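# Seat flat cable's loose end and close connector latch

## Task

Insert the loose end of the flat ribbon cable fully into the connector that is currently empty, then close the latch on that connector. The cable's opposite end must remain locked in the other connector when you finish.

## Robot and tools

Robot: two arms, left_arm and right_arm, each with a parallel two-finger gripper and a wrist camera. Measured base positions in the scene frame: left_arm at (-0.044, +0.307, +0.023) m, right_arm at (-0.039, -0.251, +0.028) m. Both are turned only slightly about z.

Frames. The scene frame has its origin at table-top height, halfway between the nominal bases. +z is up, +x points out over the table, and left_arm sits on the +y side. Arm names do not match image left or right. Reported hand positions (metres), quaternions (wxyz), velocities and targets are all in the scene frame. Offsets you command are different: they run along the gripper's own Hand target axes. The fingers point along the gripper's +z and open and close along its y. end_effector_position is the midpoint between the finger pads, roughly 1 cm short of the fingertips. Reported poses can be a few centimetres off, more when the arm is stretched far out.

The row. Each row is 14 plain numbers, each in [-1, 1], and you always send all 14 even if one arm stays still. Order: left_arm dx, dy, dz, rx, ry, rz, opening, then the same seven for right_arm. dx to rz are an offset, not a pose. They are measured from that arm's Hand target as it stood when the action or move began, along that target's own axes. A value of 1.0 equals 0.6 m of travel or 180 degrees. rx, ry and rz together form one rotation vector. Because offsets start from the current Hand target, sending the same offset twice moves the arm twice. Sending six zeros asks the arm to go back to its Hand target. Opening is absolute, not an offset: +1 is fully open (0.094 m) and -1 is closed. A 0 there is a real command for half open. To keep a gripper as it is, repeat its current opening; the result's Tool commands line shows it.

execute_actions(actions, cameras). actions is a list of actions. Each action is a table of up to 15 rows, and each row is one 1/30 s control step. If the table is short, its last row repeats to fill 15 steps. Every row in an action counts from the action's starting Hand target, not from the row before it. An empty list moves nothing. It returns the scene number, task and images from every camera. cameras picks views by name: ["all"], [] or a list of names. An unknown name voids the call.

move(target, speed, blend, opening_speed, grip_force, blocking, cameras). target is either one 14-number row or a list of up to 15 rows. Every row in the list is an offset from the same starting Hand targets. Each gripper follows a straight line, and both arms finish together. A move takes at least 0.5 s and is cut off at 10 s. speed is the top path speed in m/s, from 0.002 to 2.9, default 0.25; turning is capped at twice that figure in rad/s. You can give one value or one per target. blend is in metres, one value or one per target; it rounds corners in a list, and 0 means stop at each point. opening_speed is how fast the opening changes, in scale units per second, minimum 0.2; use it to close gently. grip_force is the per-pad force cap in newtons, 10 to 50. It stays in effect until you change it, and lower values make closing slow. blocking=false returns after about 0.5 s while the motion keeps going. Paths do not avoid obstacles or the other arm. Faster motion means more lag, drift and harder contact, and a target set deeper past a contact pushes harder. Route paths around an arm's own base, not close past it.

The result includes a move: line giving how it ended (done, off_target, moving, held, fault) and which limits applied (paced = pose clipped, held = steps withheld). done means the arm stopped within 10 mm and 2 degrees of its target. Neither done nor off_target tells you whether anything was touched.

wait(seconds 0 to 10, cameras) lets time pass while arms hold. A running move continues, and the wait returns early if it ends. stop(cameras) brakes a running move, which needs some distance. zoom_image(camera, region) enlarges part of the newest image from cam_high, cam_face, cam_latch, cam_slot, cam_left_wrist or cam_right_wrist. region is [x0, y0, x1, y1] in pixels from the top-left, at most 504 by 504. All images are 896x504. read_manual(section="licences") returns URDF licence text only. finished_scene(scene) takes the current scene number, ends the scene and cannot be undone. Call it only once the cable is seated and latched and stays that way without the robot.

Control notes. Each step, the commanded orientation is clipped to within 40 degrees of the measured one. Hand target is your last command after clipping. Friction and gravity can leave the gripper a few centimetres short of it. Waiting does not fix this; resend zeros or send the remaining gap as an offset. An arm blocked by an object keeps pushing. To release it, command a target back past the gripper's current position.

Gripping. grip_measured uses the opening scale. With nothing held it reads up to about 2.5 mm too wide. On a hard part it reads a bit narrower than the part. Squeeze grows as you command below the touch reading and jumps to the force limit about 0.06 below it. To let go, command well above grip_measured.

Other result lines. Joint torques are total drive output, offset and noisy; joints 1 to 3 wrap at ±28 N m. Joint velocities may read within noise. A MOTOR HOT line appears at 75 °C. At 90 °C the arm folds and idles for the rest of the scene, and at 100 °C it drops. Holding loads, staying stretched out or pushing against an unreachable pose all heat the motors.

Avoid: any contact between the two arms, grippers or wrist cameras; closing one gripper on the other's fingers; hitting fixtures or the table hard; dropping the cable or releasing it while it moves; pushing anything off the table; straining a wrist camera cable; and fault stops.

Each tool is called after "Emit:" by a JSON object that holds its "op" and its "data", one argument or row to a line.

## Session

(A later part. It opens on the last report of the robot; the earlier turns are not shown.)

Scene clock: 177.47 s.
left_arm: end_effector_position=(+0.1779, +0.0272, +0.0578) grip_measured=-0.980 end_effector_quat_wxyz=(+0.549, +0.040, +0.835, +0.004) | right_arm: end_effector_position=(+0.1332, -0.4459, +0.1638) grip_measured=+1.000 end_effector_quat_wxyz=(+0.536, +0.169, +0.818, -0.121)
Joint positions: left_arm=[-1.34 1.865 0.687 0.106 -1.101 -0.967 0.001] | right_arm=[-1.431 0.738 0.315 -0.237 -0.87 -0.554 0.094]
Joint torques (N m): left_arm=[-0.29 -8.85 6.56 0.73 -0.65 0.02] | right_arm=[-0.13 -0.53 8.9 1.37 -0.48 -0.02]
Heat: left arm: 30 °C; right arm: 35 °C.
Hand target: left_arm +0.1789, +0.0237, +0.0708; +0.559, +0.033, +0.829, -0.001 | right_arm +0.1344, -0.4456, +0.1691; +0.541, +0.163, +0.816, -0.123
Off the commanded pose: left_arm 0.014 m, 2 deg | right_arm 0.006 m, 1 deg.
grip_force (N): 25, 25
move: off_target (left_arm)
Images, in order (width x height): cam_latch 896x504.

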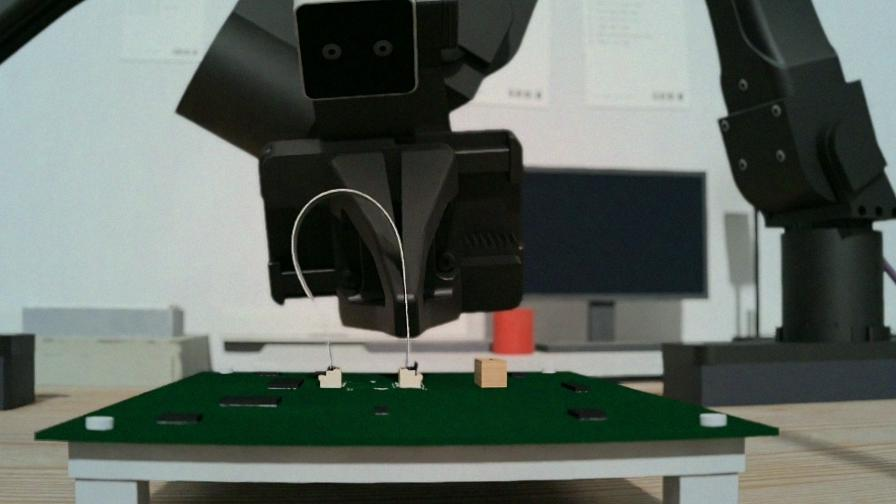

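Emit:
{"op": "execute_actions", "data": {
  "actions": [
    [[0,0,0,0,0,0,-1,0,0,0,0,0,0,1]]
  ],
  "cameras": ["cam_slot", "cam_latch"]
}}

Emit:
{"op": "zoom_image", "data": {
  "camera": "cam_slot",
  "region": [425, 250, 565, 370]
}}

Emit:
{"op": "zoom_image", "data": {
  "camera": "cam_latch",
  "region": [390, 340, 430, 395]
}}

Scene clock: 178.77 s.
left_arm: end_effector_position=(+0.1779, +0.0273, +0.0577) grip_measured=-0.980 end_effector_quat_wxyz=(+0.549, +0.040, +0.835, +0.004) | right_arm: end_effector_position=(+0.1332, -0.4459, +0.1638) grip_measured=+1.000 end_effector_quat_wxyz=(+0.536, +0.169, +0.818, -0.121)
Joint positions: left_arm=[-1.34 1.865 0.687 0.105 -1.101 -0.967 0.001] | right_arm=[-1.431 0.738 0.315 -0.237 -0.87 -0.554 0.094]
Joint torques (N m): left_arm=[-0.25 -8.88 6.58 0.74 -0.65 0.02] | right_arm=[-0.13 -0.5 8.9 1.38 -0.46 -0.01]
Heat: left arm: 30 °C; right arm: 35 °C.
Hand target: left_arm +0.1789, +0.0237, +0.0708; +0.558, +0.033, +0.829, -0.001 | right_arm +0.1344, -0.4456, +0.1691; +0.541, +0.163, +0.816, -0.123
Off the commanded pose: left_arm 0.014 m, 2 deg | right_arm 0.006 m, 1 deg.
grip_force (N): 25, 25
Images, in order (width x height): cam_latch 896x504, cam_slot 896x504.

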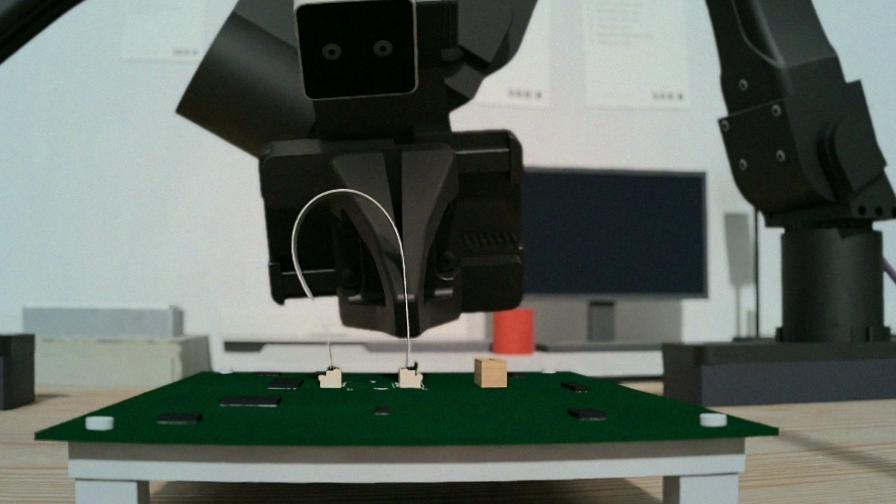

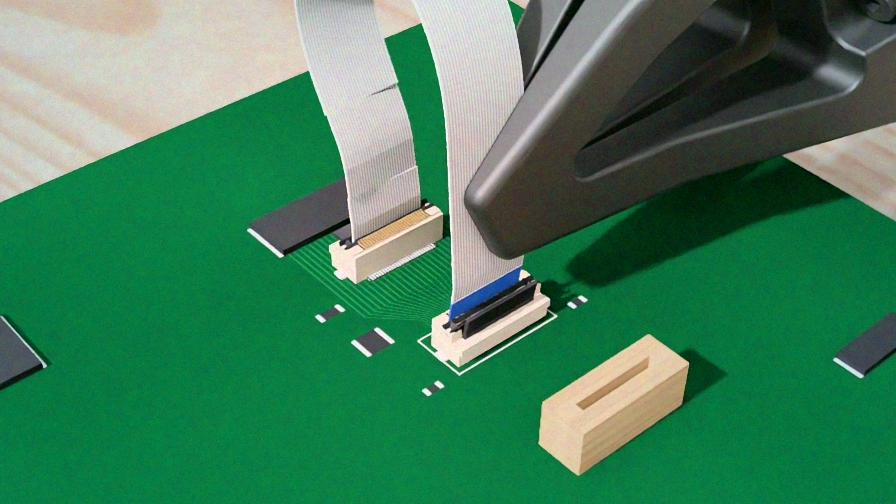

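Scaled by 3.600 from the camera's 896x504 image, which has a finer 1280x720 frame.

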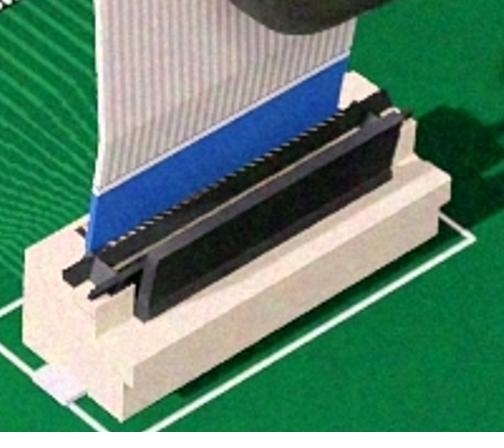

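Scaled by 9.164 from the camera's 896x504 image, which has a finer 1280x720 frame.

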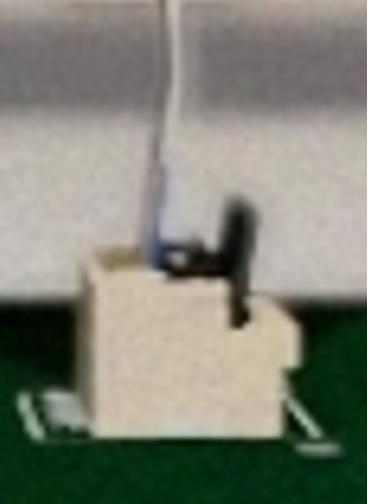

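Emit:
{"op": "move", "data": {
  "target": [0.0136, 0.0024, 0.0045, -0.0039, 0.0031, 0.0099, -1, 0, 0, 0, 0, 0, 0, 1],
  "speed": 0.02,
  "cameras": ["cam_slot", "cam_latch"]
}}

Emit:
{"op": "zoom_image", "data": {
  "camera": "cam_slot",
  "region": [425, 250, 565, 370]
}}

Emit:
{"op": "zoom_image", "data": {
  "camera": "cam_latch",
  "region": [370, 290, 450, 400]
}}

Scene clock: 185.37 s.
left_arm: end_effector_position=(+0.1778, +0.0284, +0.0574) grip_measured=-0.980 end_effector_quat_wxyz=(+0.549, +0.041, +0.835, +0.008) | right_arm: end_effector_position=(+0.1332, -0.4459, +0.1638) grip_measured=+1.000 end_effector_quat_wxyz=(+0.536, +0.169, +0.818, -0.121)
Joint positions: left_arm=[-1.34 1.865 0.687 0.098 -1.103 -0.967 0.001] | right_arm=[-1.431 0.738 0.315 -0.237 -0.87 -0.554 0.094]
Joint torques (N m): left_arm=[-0.31 -6.64 7.15 0.7 -0.62 0.02] | right_arm=[-0.08 -0.53 8.95 1.39 -0.48 0]
Heat: left arm: 30 °C; right arm: 35 °C.
Hand target: left_arm +0.1784, +0.0255, +0.0623; +0.555, +0.043, +0.831, +0.013 | right_arm +0.1344, -0.4456, +0.1691; +0.541, +0.163, +0.816, -0.123
Off the commanded pose: left_arm 0.006 m, 1 deg | right_arm 0.006 m, 1 deg.
grip_force (N): 25, 25
move: done
Images, in order (width x height): cam_latch 896x504, cam_slot 896x504.

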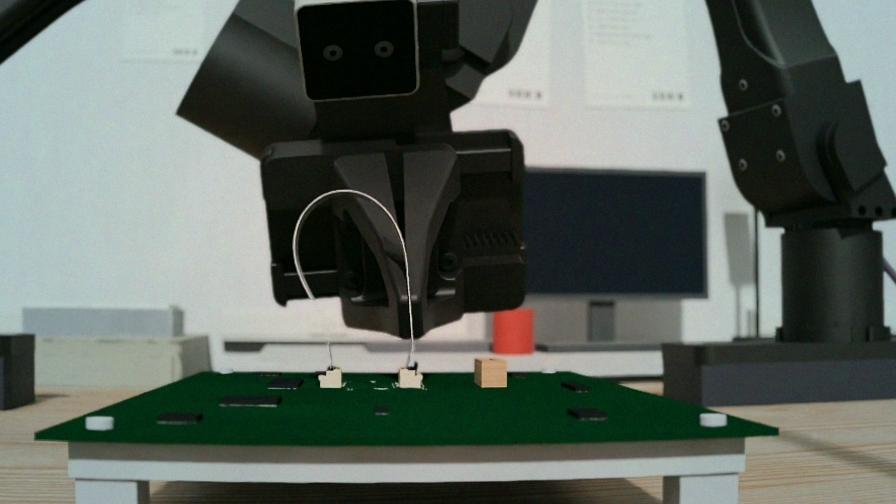

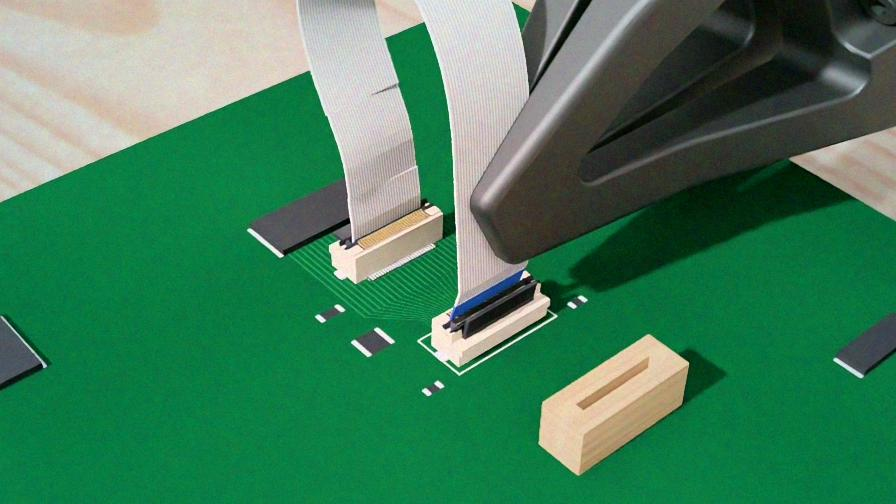

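Scaled by 3.600 from the camera's 896x504 image, which has a finer 1280x720 frame.

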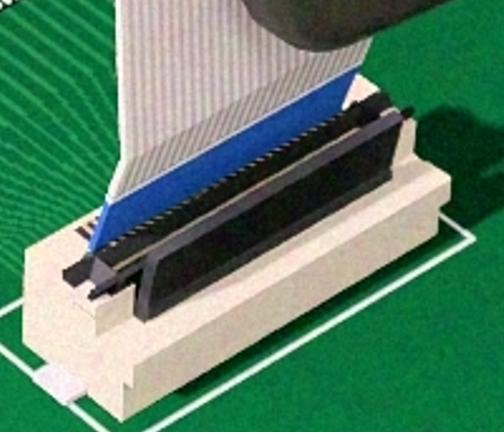

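Scaled by 4.582 from the camera's 896x504 image, which has a finer 1280x720 frame.

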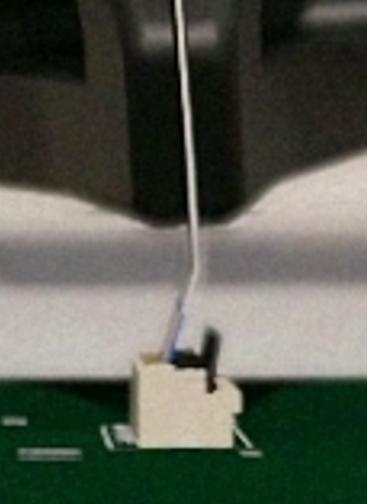

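Emit:
{"op": "move", "data": {
  "target": [0.0037, -0.0018, 0.002, 0.0005, -0.0004, -0.0012, -1, 0, 0, 0, 0, 0, 0, 1],
  "speed": 0.02,
  "cameras": ["cam_slot", "cam_latch"]
}}

Emit:
{"op": "zoom_image", "data": {
  "camera": "cam_slot",
  "region": [425, 250, 565, 370]
}}

Emit:
{"op": "zoom_image", "data": {
  "camera": "cam_latch",
  "region": [370, 290, 450, 400]
}}

Scene clock: 188.03 s.
left_arm: end_effector_position=(+0.1778, +0.0284, +0.0574) grip_measured=-0.980 end_effector_quat_wxyz=(+0.549, +0.042, +0.835, +0.008) | right_arm: end_effector_position=(+0.1332, -0.4459, +0.1638) grip_measured=+1.000 end_effector_quat_wxyz=(+0.536, +0.169, +0.818, -0.121)
Joint positions: left_arm=[-1.34 1.865 0.687 0.098 -1.103 -0.967 0.001] | right_arm=[-1.431 0.738 0.315 -0.237 -0.87 -0.554 0.094]
Joint torques (N m): left_arm=[-0.35 -5.74 7.05 0.84 -0.63 0.01] | right_arm=[-0.09 -0.5 8.92 1.38 -0.46 0]
Heat: left arm: 30 °C; right arm: 35 °C.
Hand target: left_arm +0.1786, +0.0246, +0.0597; +0.555, +0.041, +0.831, +0.011 | right_arm +0.1344, -0.4456, +0.1691; +0.541, +0.163, +0.816, -0.123
Off the commanded pose: left_arm 0.004 m, 1 deg | right_arm 0.006 m, 1 deg.
grip_force (N): 25, 25
move: done
Images, in order (width x height): cam_latch 896x504, cam_slot 896x504.

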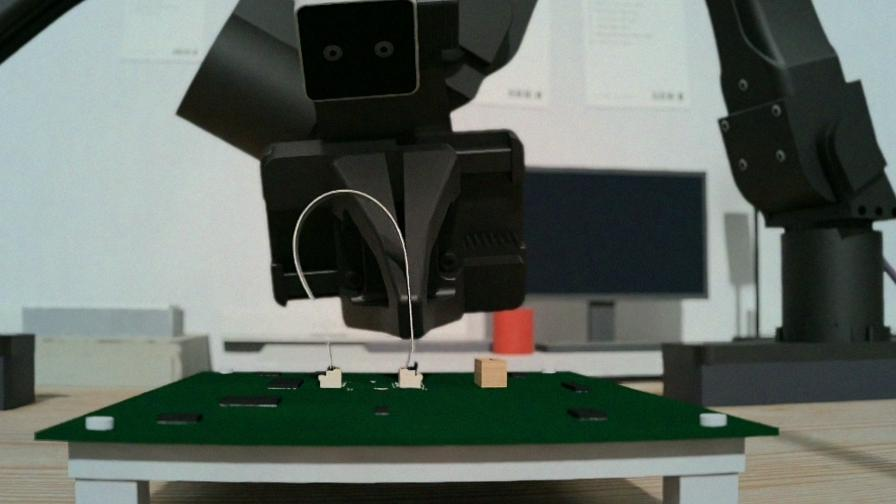

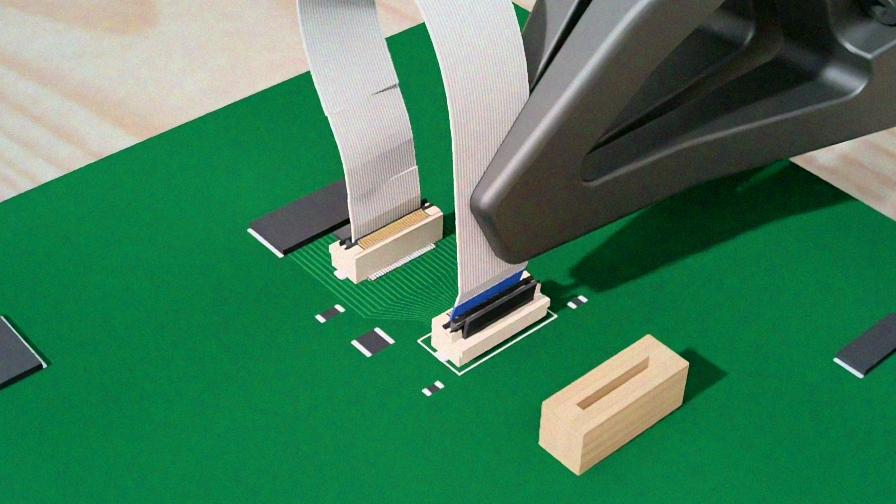

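Scaled by 3.600 from the camera's 896x504 image, which has a finer 1280x720 frame.

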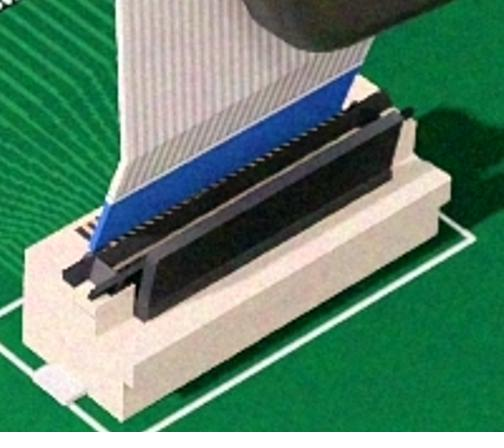

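Scaled by 4.582 from the camera's 896x504 image, which has a finer 1280x720 frame.

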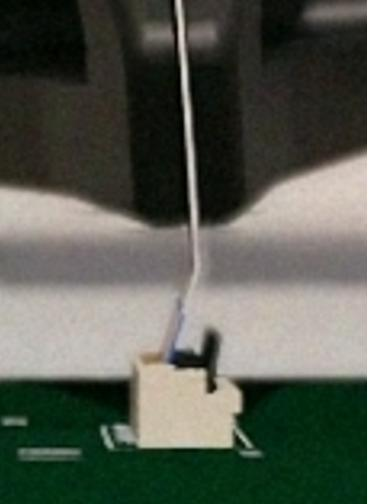

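Emit:
{"op": "move", "data": {
  "target": [-0.0016, -0.0019, 0.0, 0.0016, -0.0013, -0.004, -1, 0, 0, 0, 0, 0, 0, 1],
  "speed": 0.02,
  "cameras": ["cam_latch"]
}}

Emit:
{"op": "zoom_image", "data": {
  "camera": "cam_latch",
  "region": [370, 290, 450, 400]
}}

Scene clock: 189.43 s.
left_arm: end_effector_position=(+0.1779, +0.0279, +0.0577) grip_measured=-0.980 end_effector_quat_wxyz=(+0.549, +0.041, +0.835, +0.006) | right_arm: end_effector_position=(+0.1332, -0.4459, +0.1638) grip_measured=+1.000 end_effector_quat_wxyz=(+0.536, +0.169, +0.818, -0.121)
Joint positions: left_arm=[-1.34 1.865 0.687 0.102 -1.103 -0.967 0.001] | right_arm=[-1.431 0.738 0.315 -0.237 -0.87 -0.554 0.094]
Joint torques (N m): left_arm=[-0.34 -5.83 6.8 0.97 -0.64 0.01] | right_arm=[-0.09 -0.46 8.9 1.38 -0.47 0]
Heat: left arm: 30 °C; right arm: 35 °C.
Hand target: left_arm +0.1789, +0.0233, +0.0605; +0.557, +0.038, +0.830, +0.006 | right_arm +0.1344, -0.4456, +0.1691; +0.541, +0.163, +0.816, -0.123
Off the commanded pose: left_arm 0.005 m, 1 deg | right_arm 0.006 m, 1 deg.
grip_force (N): 25, 25
move: done
Images, in order (width x height): cam_latch 896x504.

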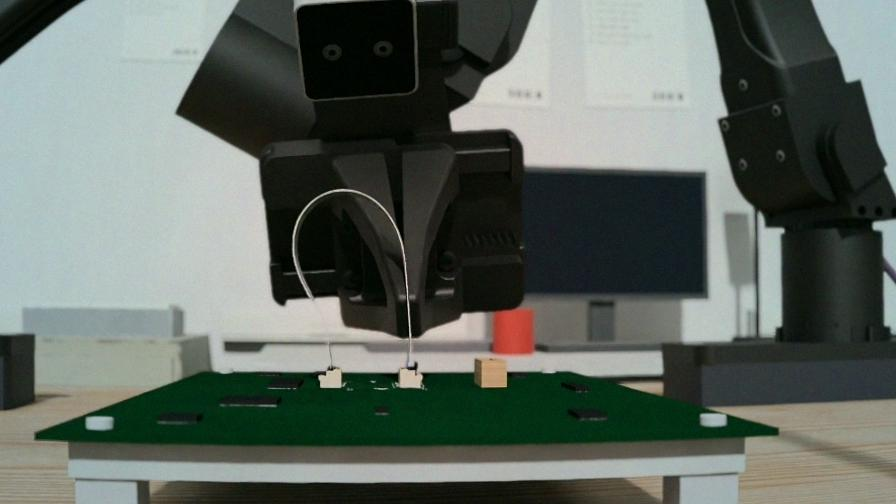

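Scaled by 4.582 from the camera's 896x504 image, which has a finer 1280x720 frame.

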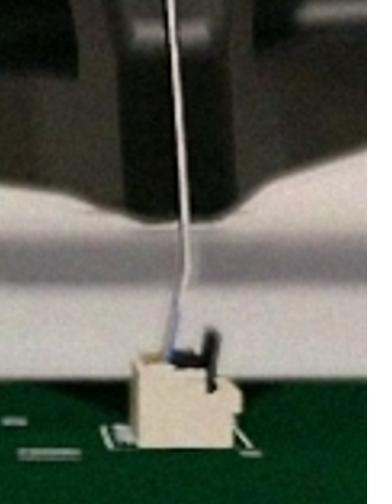

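Emit:
{"op": "move", "data": {
  "target": [0.0038, -0.0007, 0.0016, -0.0002, 0.0002, 0.0006, -1, 0, 0, 0, 0, 0, 0, 1],
  "speed": 0.02,
  "cameras": ["cam_latch", "cam_slot"]
}}

Emit:
{"op": "zoom_image", "data": {
  "camera": "cam_latch",
  "region": [370, 290, 450, 400]
}}

Emit:
{"op": "zoom_image", "data": {
  "camera": "cam_slot",
  "region": [425, 250, 565, 370]
}}

Scene clock: 191.47 s.
left_arm: end_effector_position=(+0.1786, +0.0280, +0.0576) grip_measured=-0.980 end_effector_quat_wxyz=(+0.553, +0.038, +0.833, +0.007) | right_arm: end_effector_position=(+0.1332, -0.4459, +0.1638) grip_measured=+1.000 end_effector_quat_wxyz=(+0.536, +0.169, +0.818, -0.121)
Joint positions: left_arm=[-1.34 1.872 0.687 0.112 -1.112 -0.967 0.001] | right_arm=[-1.431 0.738 0.315 -0.237 -0.87 -0.554 0.094]
Joint torques (N m): left_arm=[-0.38 -5.61 6.78 0.95 -0.56 0] | right_arm=[-0.09 -0.44 8.95 1.38 -0.46 0]
Heat: left arm: 30 °C; right arm: 35 °C.
Hand target: left_arm +0.1790, +0.0230, +0.0581; +0.557, +0.038, +0.830, +0.006 | right_arm +0.1344, -0.4456, +0.1691; +0.541, +0.163, +0.816, -0.123
Off the commanded pose: left_arm 0.005 m, 1 deg | right_arm 0.006 m, 1 deg.
grip_force (N): 25, 25
move: done
Images, in order (width x height): cam_latch 896x504, cam_slot 896x504.

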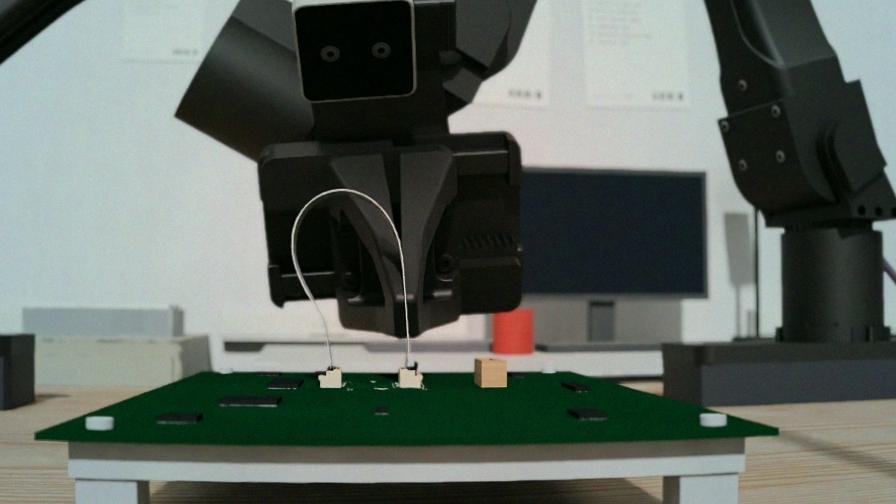

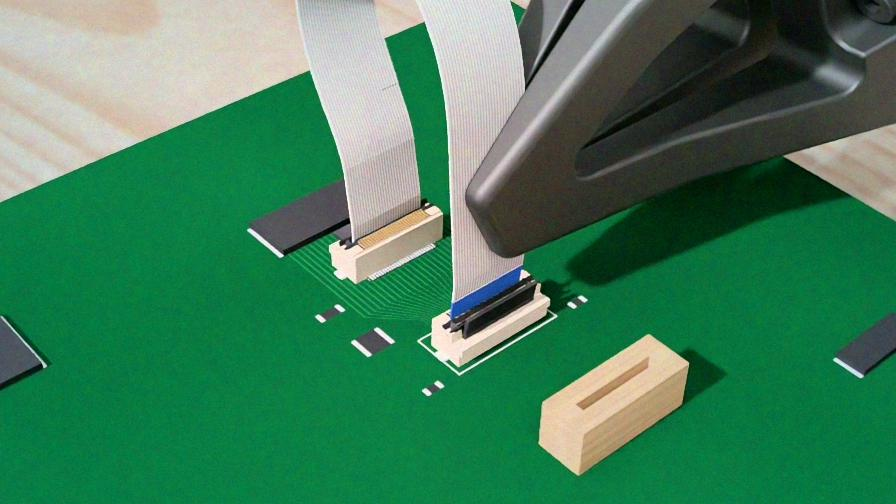

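Scaled by 4.582 from the camera's 896x504 image, which has a finer 1280x720 frame.

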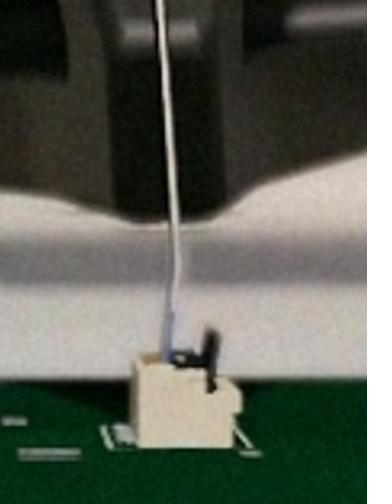

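Scaled by 3.600 from the camera's 896x504 image, which has a finer 1280x720 frame.

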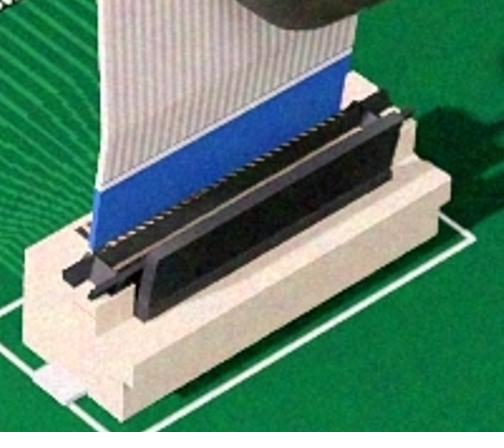

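Emit:
{"op": "move", "data": {
  "target": [0.0038, -0.0001, 0.0016, -0.0006, 0.0005, 0.0015, -1, 0, 0, 0, 0, 0, 0, 1],
  "speed": 0.02,
  "cameras": ["cam_latch", "cam_slot"]
}}

Emit:
{"op": "zoom_image", "data": {
  "camera": "cam_latch",
  "region": [370, 290, 450, 400]
}}

Emit:
{"op": "zoom_image", "data": {
  "camera": "cam_slot",
  "region": [425, 250, 565, 370]
}}

Scene clock: 193.50 s.
left_arm: end_effector_position=(+0.1792, +0.0286, +0.0573) grip_measured=-0.980 end_effector_quat_wxyz=(+0.556, +0.037, +0.831, +0.009) | right_arm: end_effector_position=(+0.1332, -0.4459, +0.1638) grip_measured=+1.000 end_effector_quat_wxyz=(+0.536, +0.169, +0.818, -0.121)
Joint positions: left_arm=[-1.34 1.879 0.687 0.118 -1.121 -0.967 0.001] | right_arm=[-1.431 0.738 0.315 -0.237 -0.87 -0.554 0.094]
Joint torques (N m): left_arm=[-0.35 -5.45 6.84 0.94 -0.44 0.01] | right_arm=[-0.14 -0.47 8.95 1.37 -0.47 -0.01]
Heat: left arm: 30 °C; right arm: 35 °C.
Hand target: left_arm +0.1790, +0.0231, +0.0556; +0.556, +0.040, +0.830, +0.009 | right_arm +0.1344, -0.4456, +0.1691; +0.541, +0.163, +0.816, -0.123
Off the commanded pose: left_arm 0.006 m, 0 deg | right_arm 0.006 m, 1 deg.
grip_force (N): 25, 25
move: done
Images, in order (width x height): cam_latch 896x504, cam_slot 896x504.

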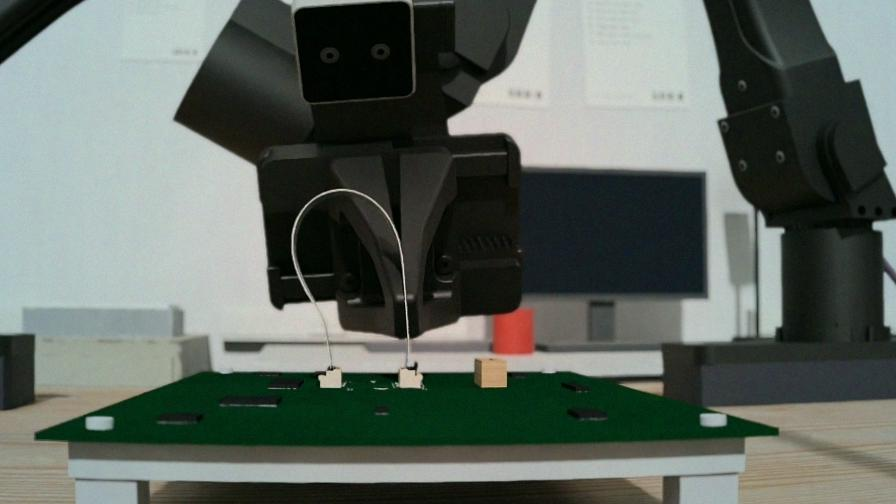

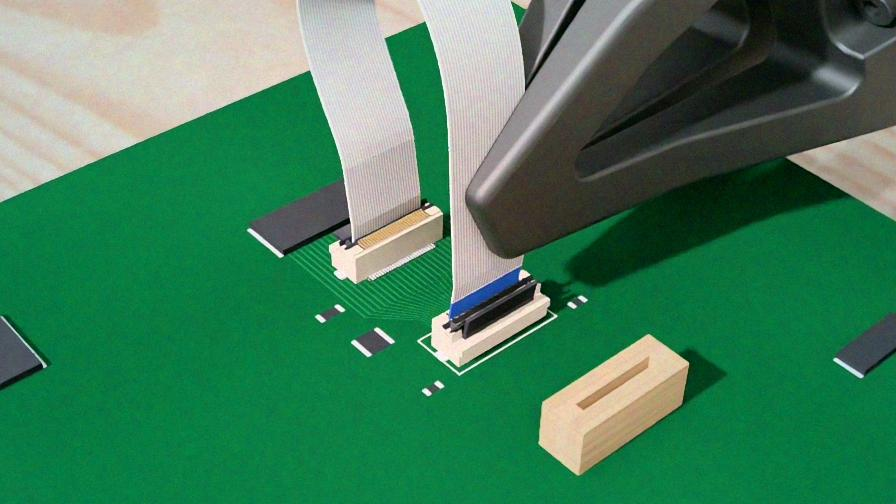

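Scaled by 4.582 from the camera's 896x504 image, which has a finer 1280x720 frame.

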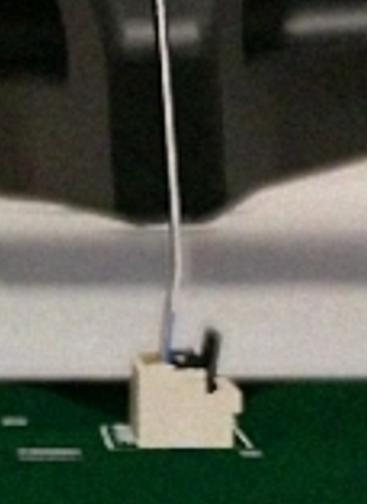

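Scaled by 3.600 from the camera's 896x504 image, which has a finer 1280x720 frame.

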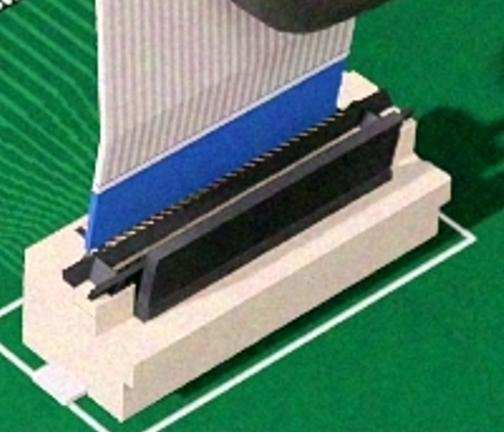

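Emit:
{"op": "move", "data": {
  "target": [-0.0017, 0.0005, -0.0015, -0.001, -0.0025, 0.0036, -1, 0, 0, 0, 0, 0, 0, 1],
  "speed": 0.02,
  "cameras": ["cam_latch", "cam_slot"]
}}

Emit:
{"op": "zoom_image", "data": {
  "camera": "cam_latch",
  "region": [370, 290, 450, 400]
}}

Emit:
{"op": "zoom_image", "data": {
  "camera": "cam_slot",
  "region": [425, 250, 565, 370]
}}

Scene clock: 200.87 s.
left_arm: end_effector_position=(+0.1785, +0.0280, +0.0575) grip_measured=-0.980 end_effector_quat_wxyz=(+0.556, +0.040, +0.830, +0.010) | right_arm: end_effector_position=(+0.1332, -0.4459, +0.1638) grip_measured=+1.000 end_effector_quat_wxyz=(+0.536, +0.169, +0.818, -0.121)
Joint positions: left_arm=[-1.343 1.879 0.687 0.118 -1.121 -0.961 0.001] | right_arm=[-1.431 0.738 0.315 -0.237 -0.87 -0.554 0.094]
Joint torques (N m): left_arm=[-0.43 -5.39 6.89 0.92 -0.54 0.03] | right_arm=[-0.05 -0.46 8.9 1.38 -0.48 0]
Heat: left arm: 30 °C; right arm: 35 °C.
Hand target: left_arm +0.1785, +0.0233, +0.0570; +0.559, +0.043, +0.828, +0.013 | right_arm +0.1344, -0.4456, +0.1691; +0.541, +0.163, +0.816, -0.123
Off the commanded pose: left_arm 0.005 m, 1 deg | right_arm 0.006 m, 1 deg.
grip_force (N): 25, 25
move: done
Images, in order (width x height): cam_latch 896x504, cam_slot 896x504.

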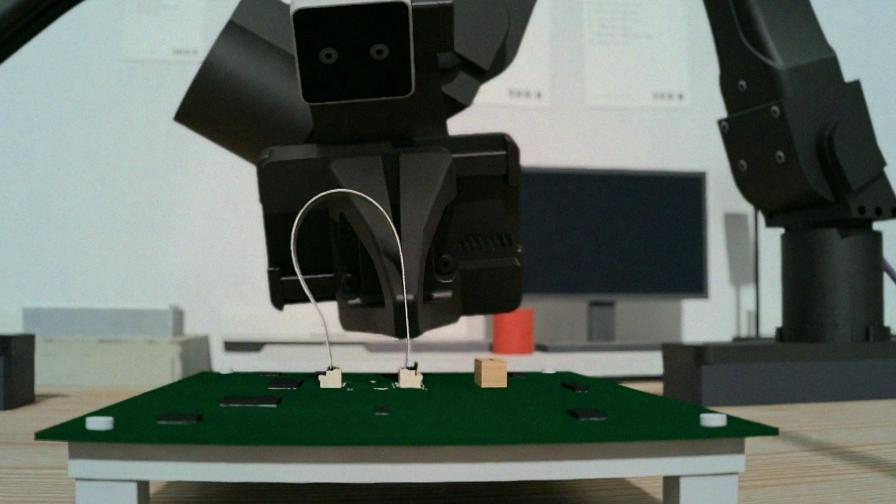

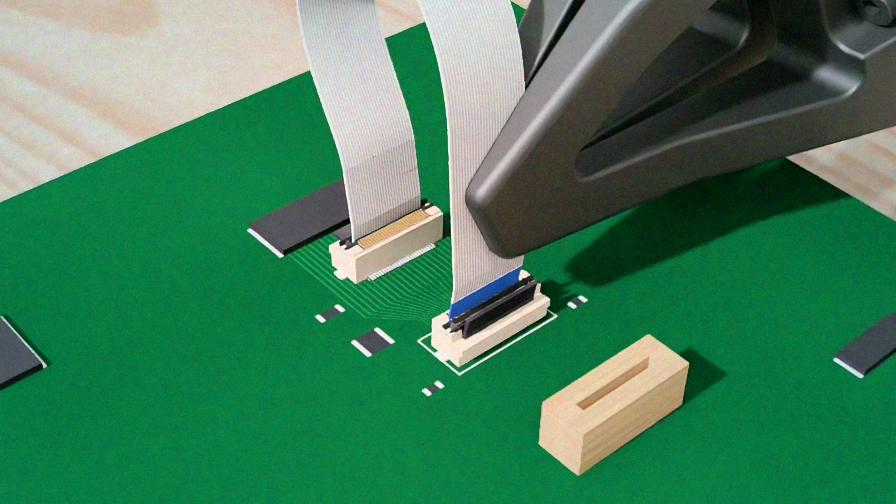

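Scaled by 4.582 from the camera's 896x504 image, which has a finer 1280x720 frame.

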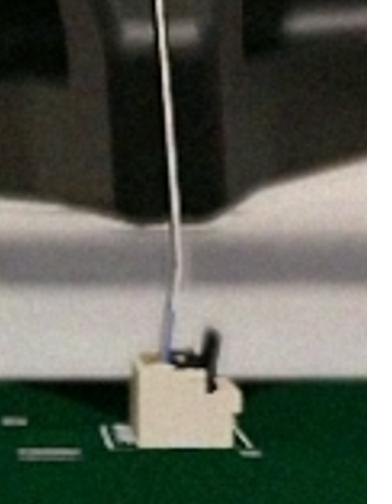

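Scaled by 3.600 from the camera's 896x504 image, which has a finer 1280x720 frame.

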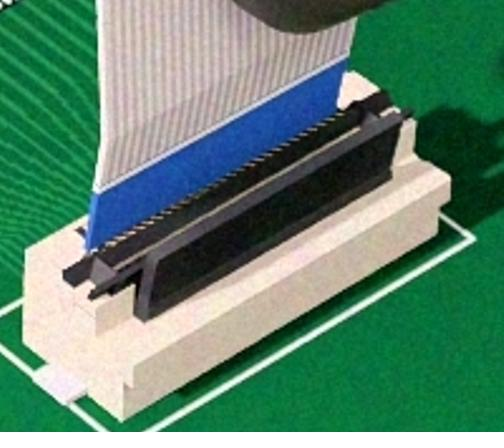

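Emit:
{"op": "move", "data": {
  "target": [
    [-0.0306, 0.0191, -0.0099, 0.003, 0, -0.018, -1, 0, 0, 0, 0, 0, 0, 1],
    [-0.0293, -0.0009, -0.009, 0.003, 0, -0.018, -1, 0, 0, 0, 0, 0, 0, 1]
  ],
  "speed": 0.035,
  "cameras": ["cam_latch", "cam_slot"]
}}

Emit:
{"op": "zoom_image", "data": {
  "camera": "cam_latch",
  "region": [370, 290, 450, 400]
}}

Emit:
{"op": "zoom_image", "data": {
  "camera": "cam_slot",
  "region": [400, 190, 580, 370]
}}

Scene clock: 206.47 s.
left_arm: end_effector_position=(+0.1790, +0.0283, +0.0693) grip_measured=-0.980 end_effector_quat_wxyz=(+0.553, +0.031, +0.833, -0.001) | right_arm: end_effector_position=(+0.1332, -0.4459, +0.1638) grip_measured=+1.000 end_effector_quat_wxyz=(+0.536, +0.169, +0.818, -0.121)
Joint positions: left_arm=[-1.338 1.824 0.689 0.077 -1.108 -0.974 0.001] | right_arm=[-1.431 0.738 0.315 -0.237 -0.87 -0.554 0.094]
Joint torques (N m): left_arm=[-0.42 -6.15 8.09 0.87 -0.61 -0.13] | right_arm=[-0.12 -0.4 8.98 1.38 -0.47 -0.01]
Heat: left arm: 30 °C; right arm: 35 °C.
Hand target: left_arm +0.1800, +0.0215, +0.0752; +0.559, +0.023, +0.829, -0.007 | right_arm +0.1344, -0.4456, +0.1691; +0.541, +0.163, +0.816, -0.123
Off the commanded pose: left_arm 0.009 m, 1 deg | right_arm 0.006 m, 1 deg.
grip_force (N): 25, 25
move: done
Images, in order (width x height): cam_latch 896x504, cam_slot 896x504.

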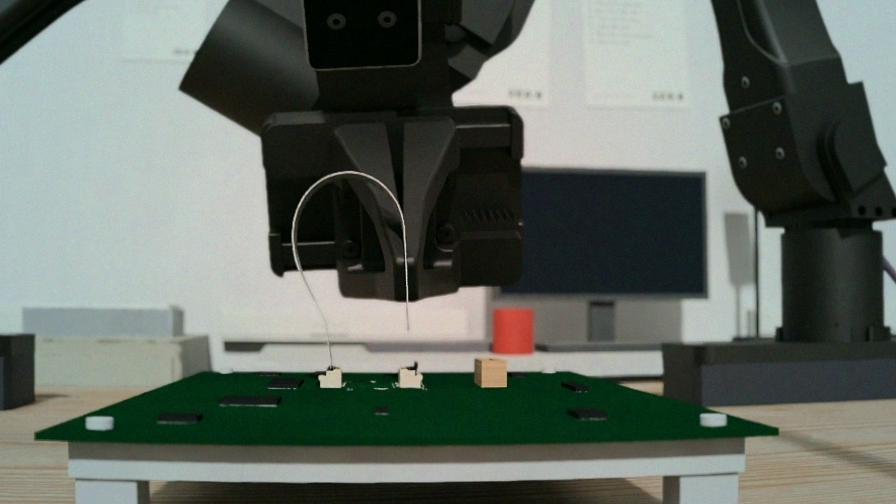

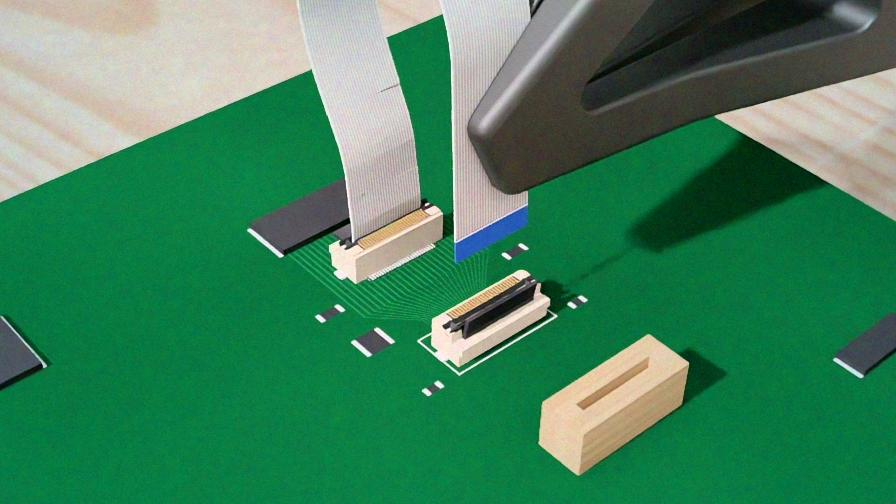

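Scaled by 4.582 from the camera's 896x504 image, which has a finer 1280x720 frame.

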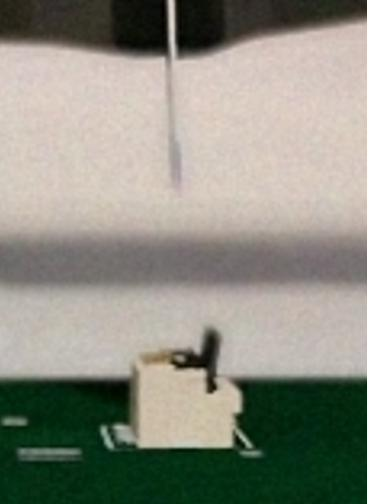

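Scaled by 2.800 from the camera's 896x504 image, which has a finer 1280x720 frame.

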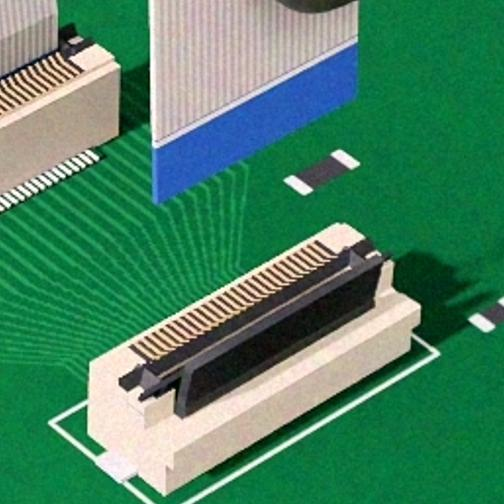

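Emit:
{"op": "move", "data": {
  "target": [-0.0029, -0.0037, 0.0, 0.003, -0.0023, -0.0073, -1, 0, 0, 0, 0, 0, 0, 1],
  "speed": 0.03,
  "cameras": ["cam_latch", "cam_slot"]
}}

Emit:
{"op": "zoom_image", "data": {
  "camera": "cam_latch",
  "region": [370, 290, 450, 400]
}}

Emit:
{"op": "zoom_image", "data": {
  "camera": "cam_slot",
  "region": [400, 190, 580, 370]
}}

Scene clock: 208.57 s.
left_arm: end_effector_position=(+0.1791, +0.0280, +0.0695) grip_measured=-0.980 end_effector_quat_wxyz=(+0.553, +0.030, +0.833, -0.003) | right_arm: end_effector_position=(+0.1332, -0.4459, +0.1638) grip_measured=+1.000 end_effector_quat_wxyz=(+0.536, +0.169, +0.818, -0.121)
Joint positions: left_arm=[-1.338 1.824 0.689 0.08 -1.108 -0.975 0.001] | right_arm=[-1.431 0.738 0.315 -0.237 -0.87 -0.554 0.094]
Joint torques (N m): left_arm=[-0.39 -6.24 7.66 1.15 -0.61 -0.11] | right_arm=[-0.09 -0.53 8.95 1.38 -0.48 -0.01]
Heat: left arm: 30 °C; right arm: 35 °C.
Hand target: left_arm +0.1806, +0.0192, +0.0767; +0.562, +0.016, +0.827, -0.017 | right_arm +0.1344, -0.4456, +0.1691; +0.541, +0.163, +0.816, -0.123
Off the commanded pose: left_arm 0.011 m, 3 deg | right_arm 0.006 m, 1 deg.
grip_force (N): 25, 25
move: off_target (left_arm)
Images, in order (width x height): cam_latch 896x504, cam_slot 896x504.

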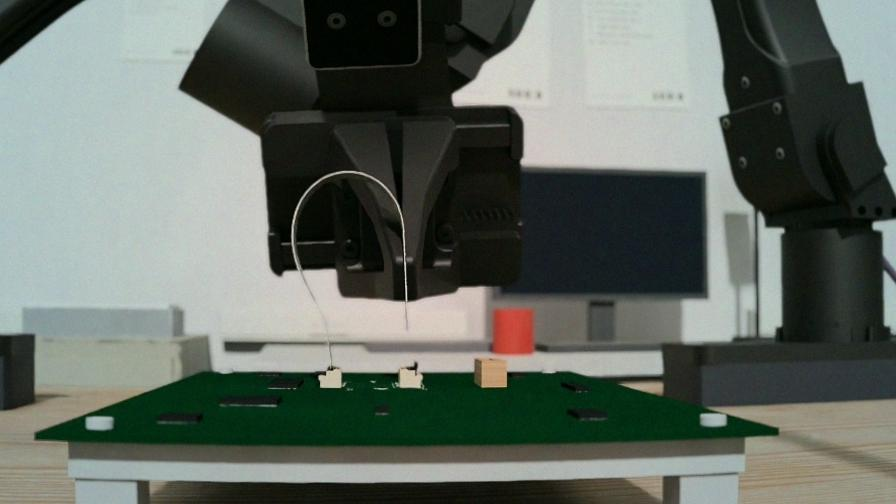

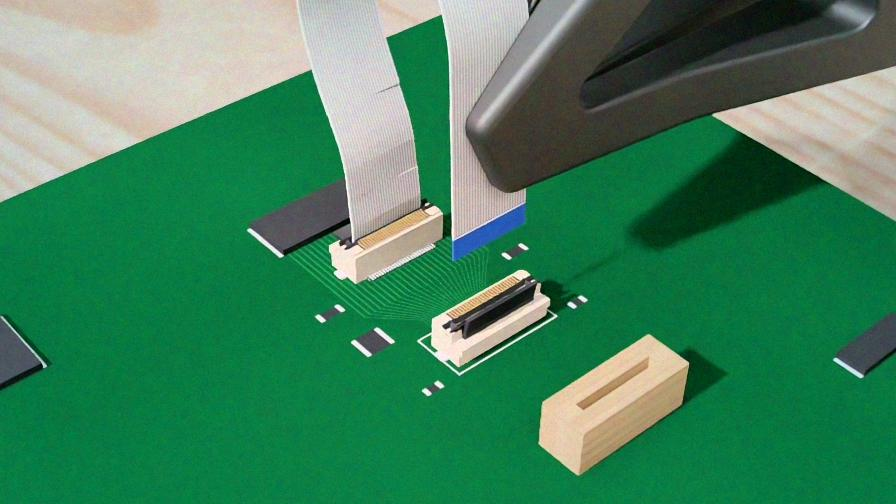

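Scaled by 4.582 from the camera's 896x504 image, which has a finer 1280x720 frame.

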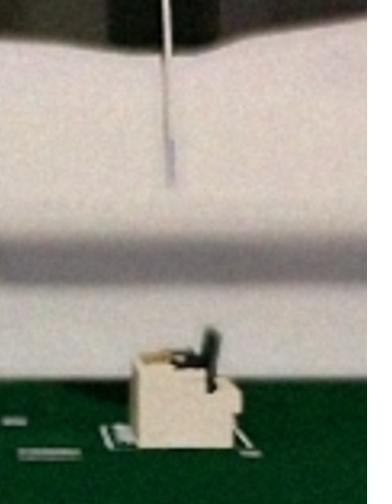

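Scaled by 2.800 from the camera's 896x504 image, which has a finer 1280x720 frame.

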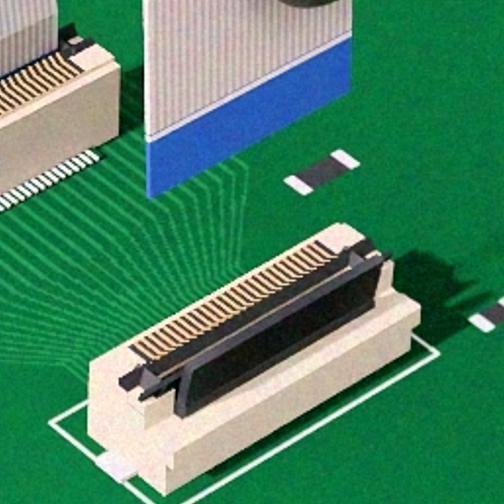

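Emit:
{"op": "move", "data": {
  "target": [-0.0016, -0.0022, 0.0001, 0.0017, -0.0014, -0.0042, -1, 0, 0, 0, 0, 0, 0, 1],
  "speed": 0.03,
  "cameras": ["cam_latch"]
}}

Emit:
{"op": "zoom_image", "data": {
  "camera": "cam_latch",
  "region": [370, 290, 450, 400]
}}

Scene clock: 210.50 s.
left_arm: end_effector_position=(+0.1796, +0.0257, +0.0709) grip_measured=-0.980 end_effector_quat_wxyz=(+0.555, +0.025, +0.832, -0.010) | right_arm: end_effector_position=(+0.1332, -0.4459, +0.1638) grip_measured=+1.000 end_effector_quat_wxyz=(+0.536, +0.169, +0.818, -0.121)
Joint positions: left_arm=[-1.338 1.824 0.689 0.098 -1.108 -0.975 0.001] | right_arm=[-1.431 0.738 0.315 -0.237 -0.87 -0.554 0.094]
Joint torques (N m): left_arm=[-0.46 -6.23 7.42 1.17 -0.61 -0.11] | right_arm=[-0.08 -0.49 8.92 1.36 -0.47 0]
Heat: left arm: 30 °C; right arm: 35 °C.
Hand target: left_arm +0.1809, +0.0179, +0.0776; +0.564, +0.012, +0.826, -0.023 | right_arm +0.1344, -0.4456, +0.1691; +0.541, +0.163, +0.816, -0.123
Off the commanded pose: left_arm 0.010 m, 2 deg | right_arm 0.006 m, 1 deg.
grip_force (N): 25, 25
move: done
Images, in order (width x height): cam_latch 896x504.

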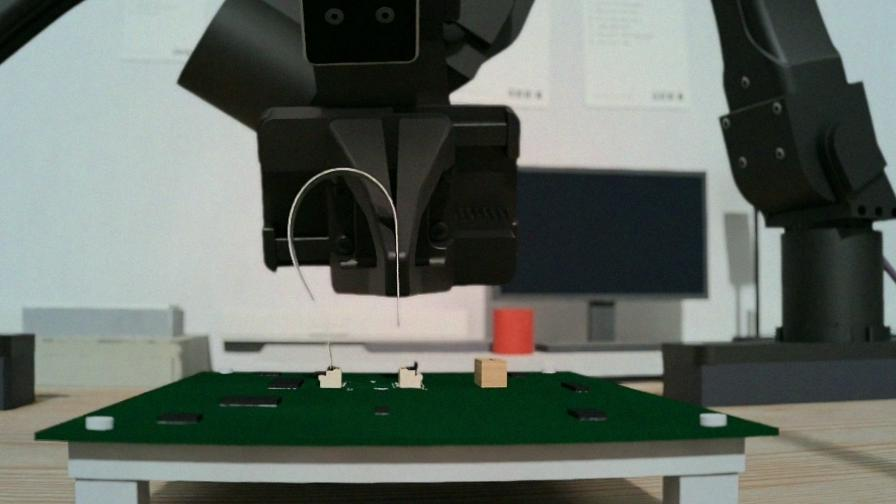

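Scaled by 4.582 from the camera's 896x504 image, which has a finer 1280x720 frame.

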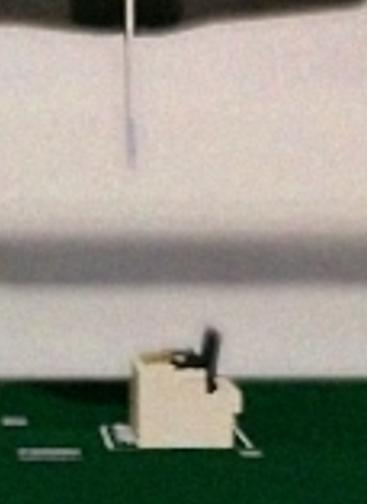

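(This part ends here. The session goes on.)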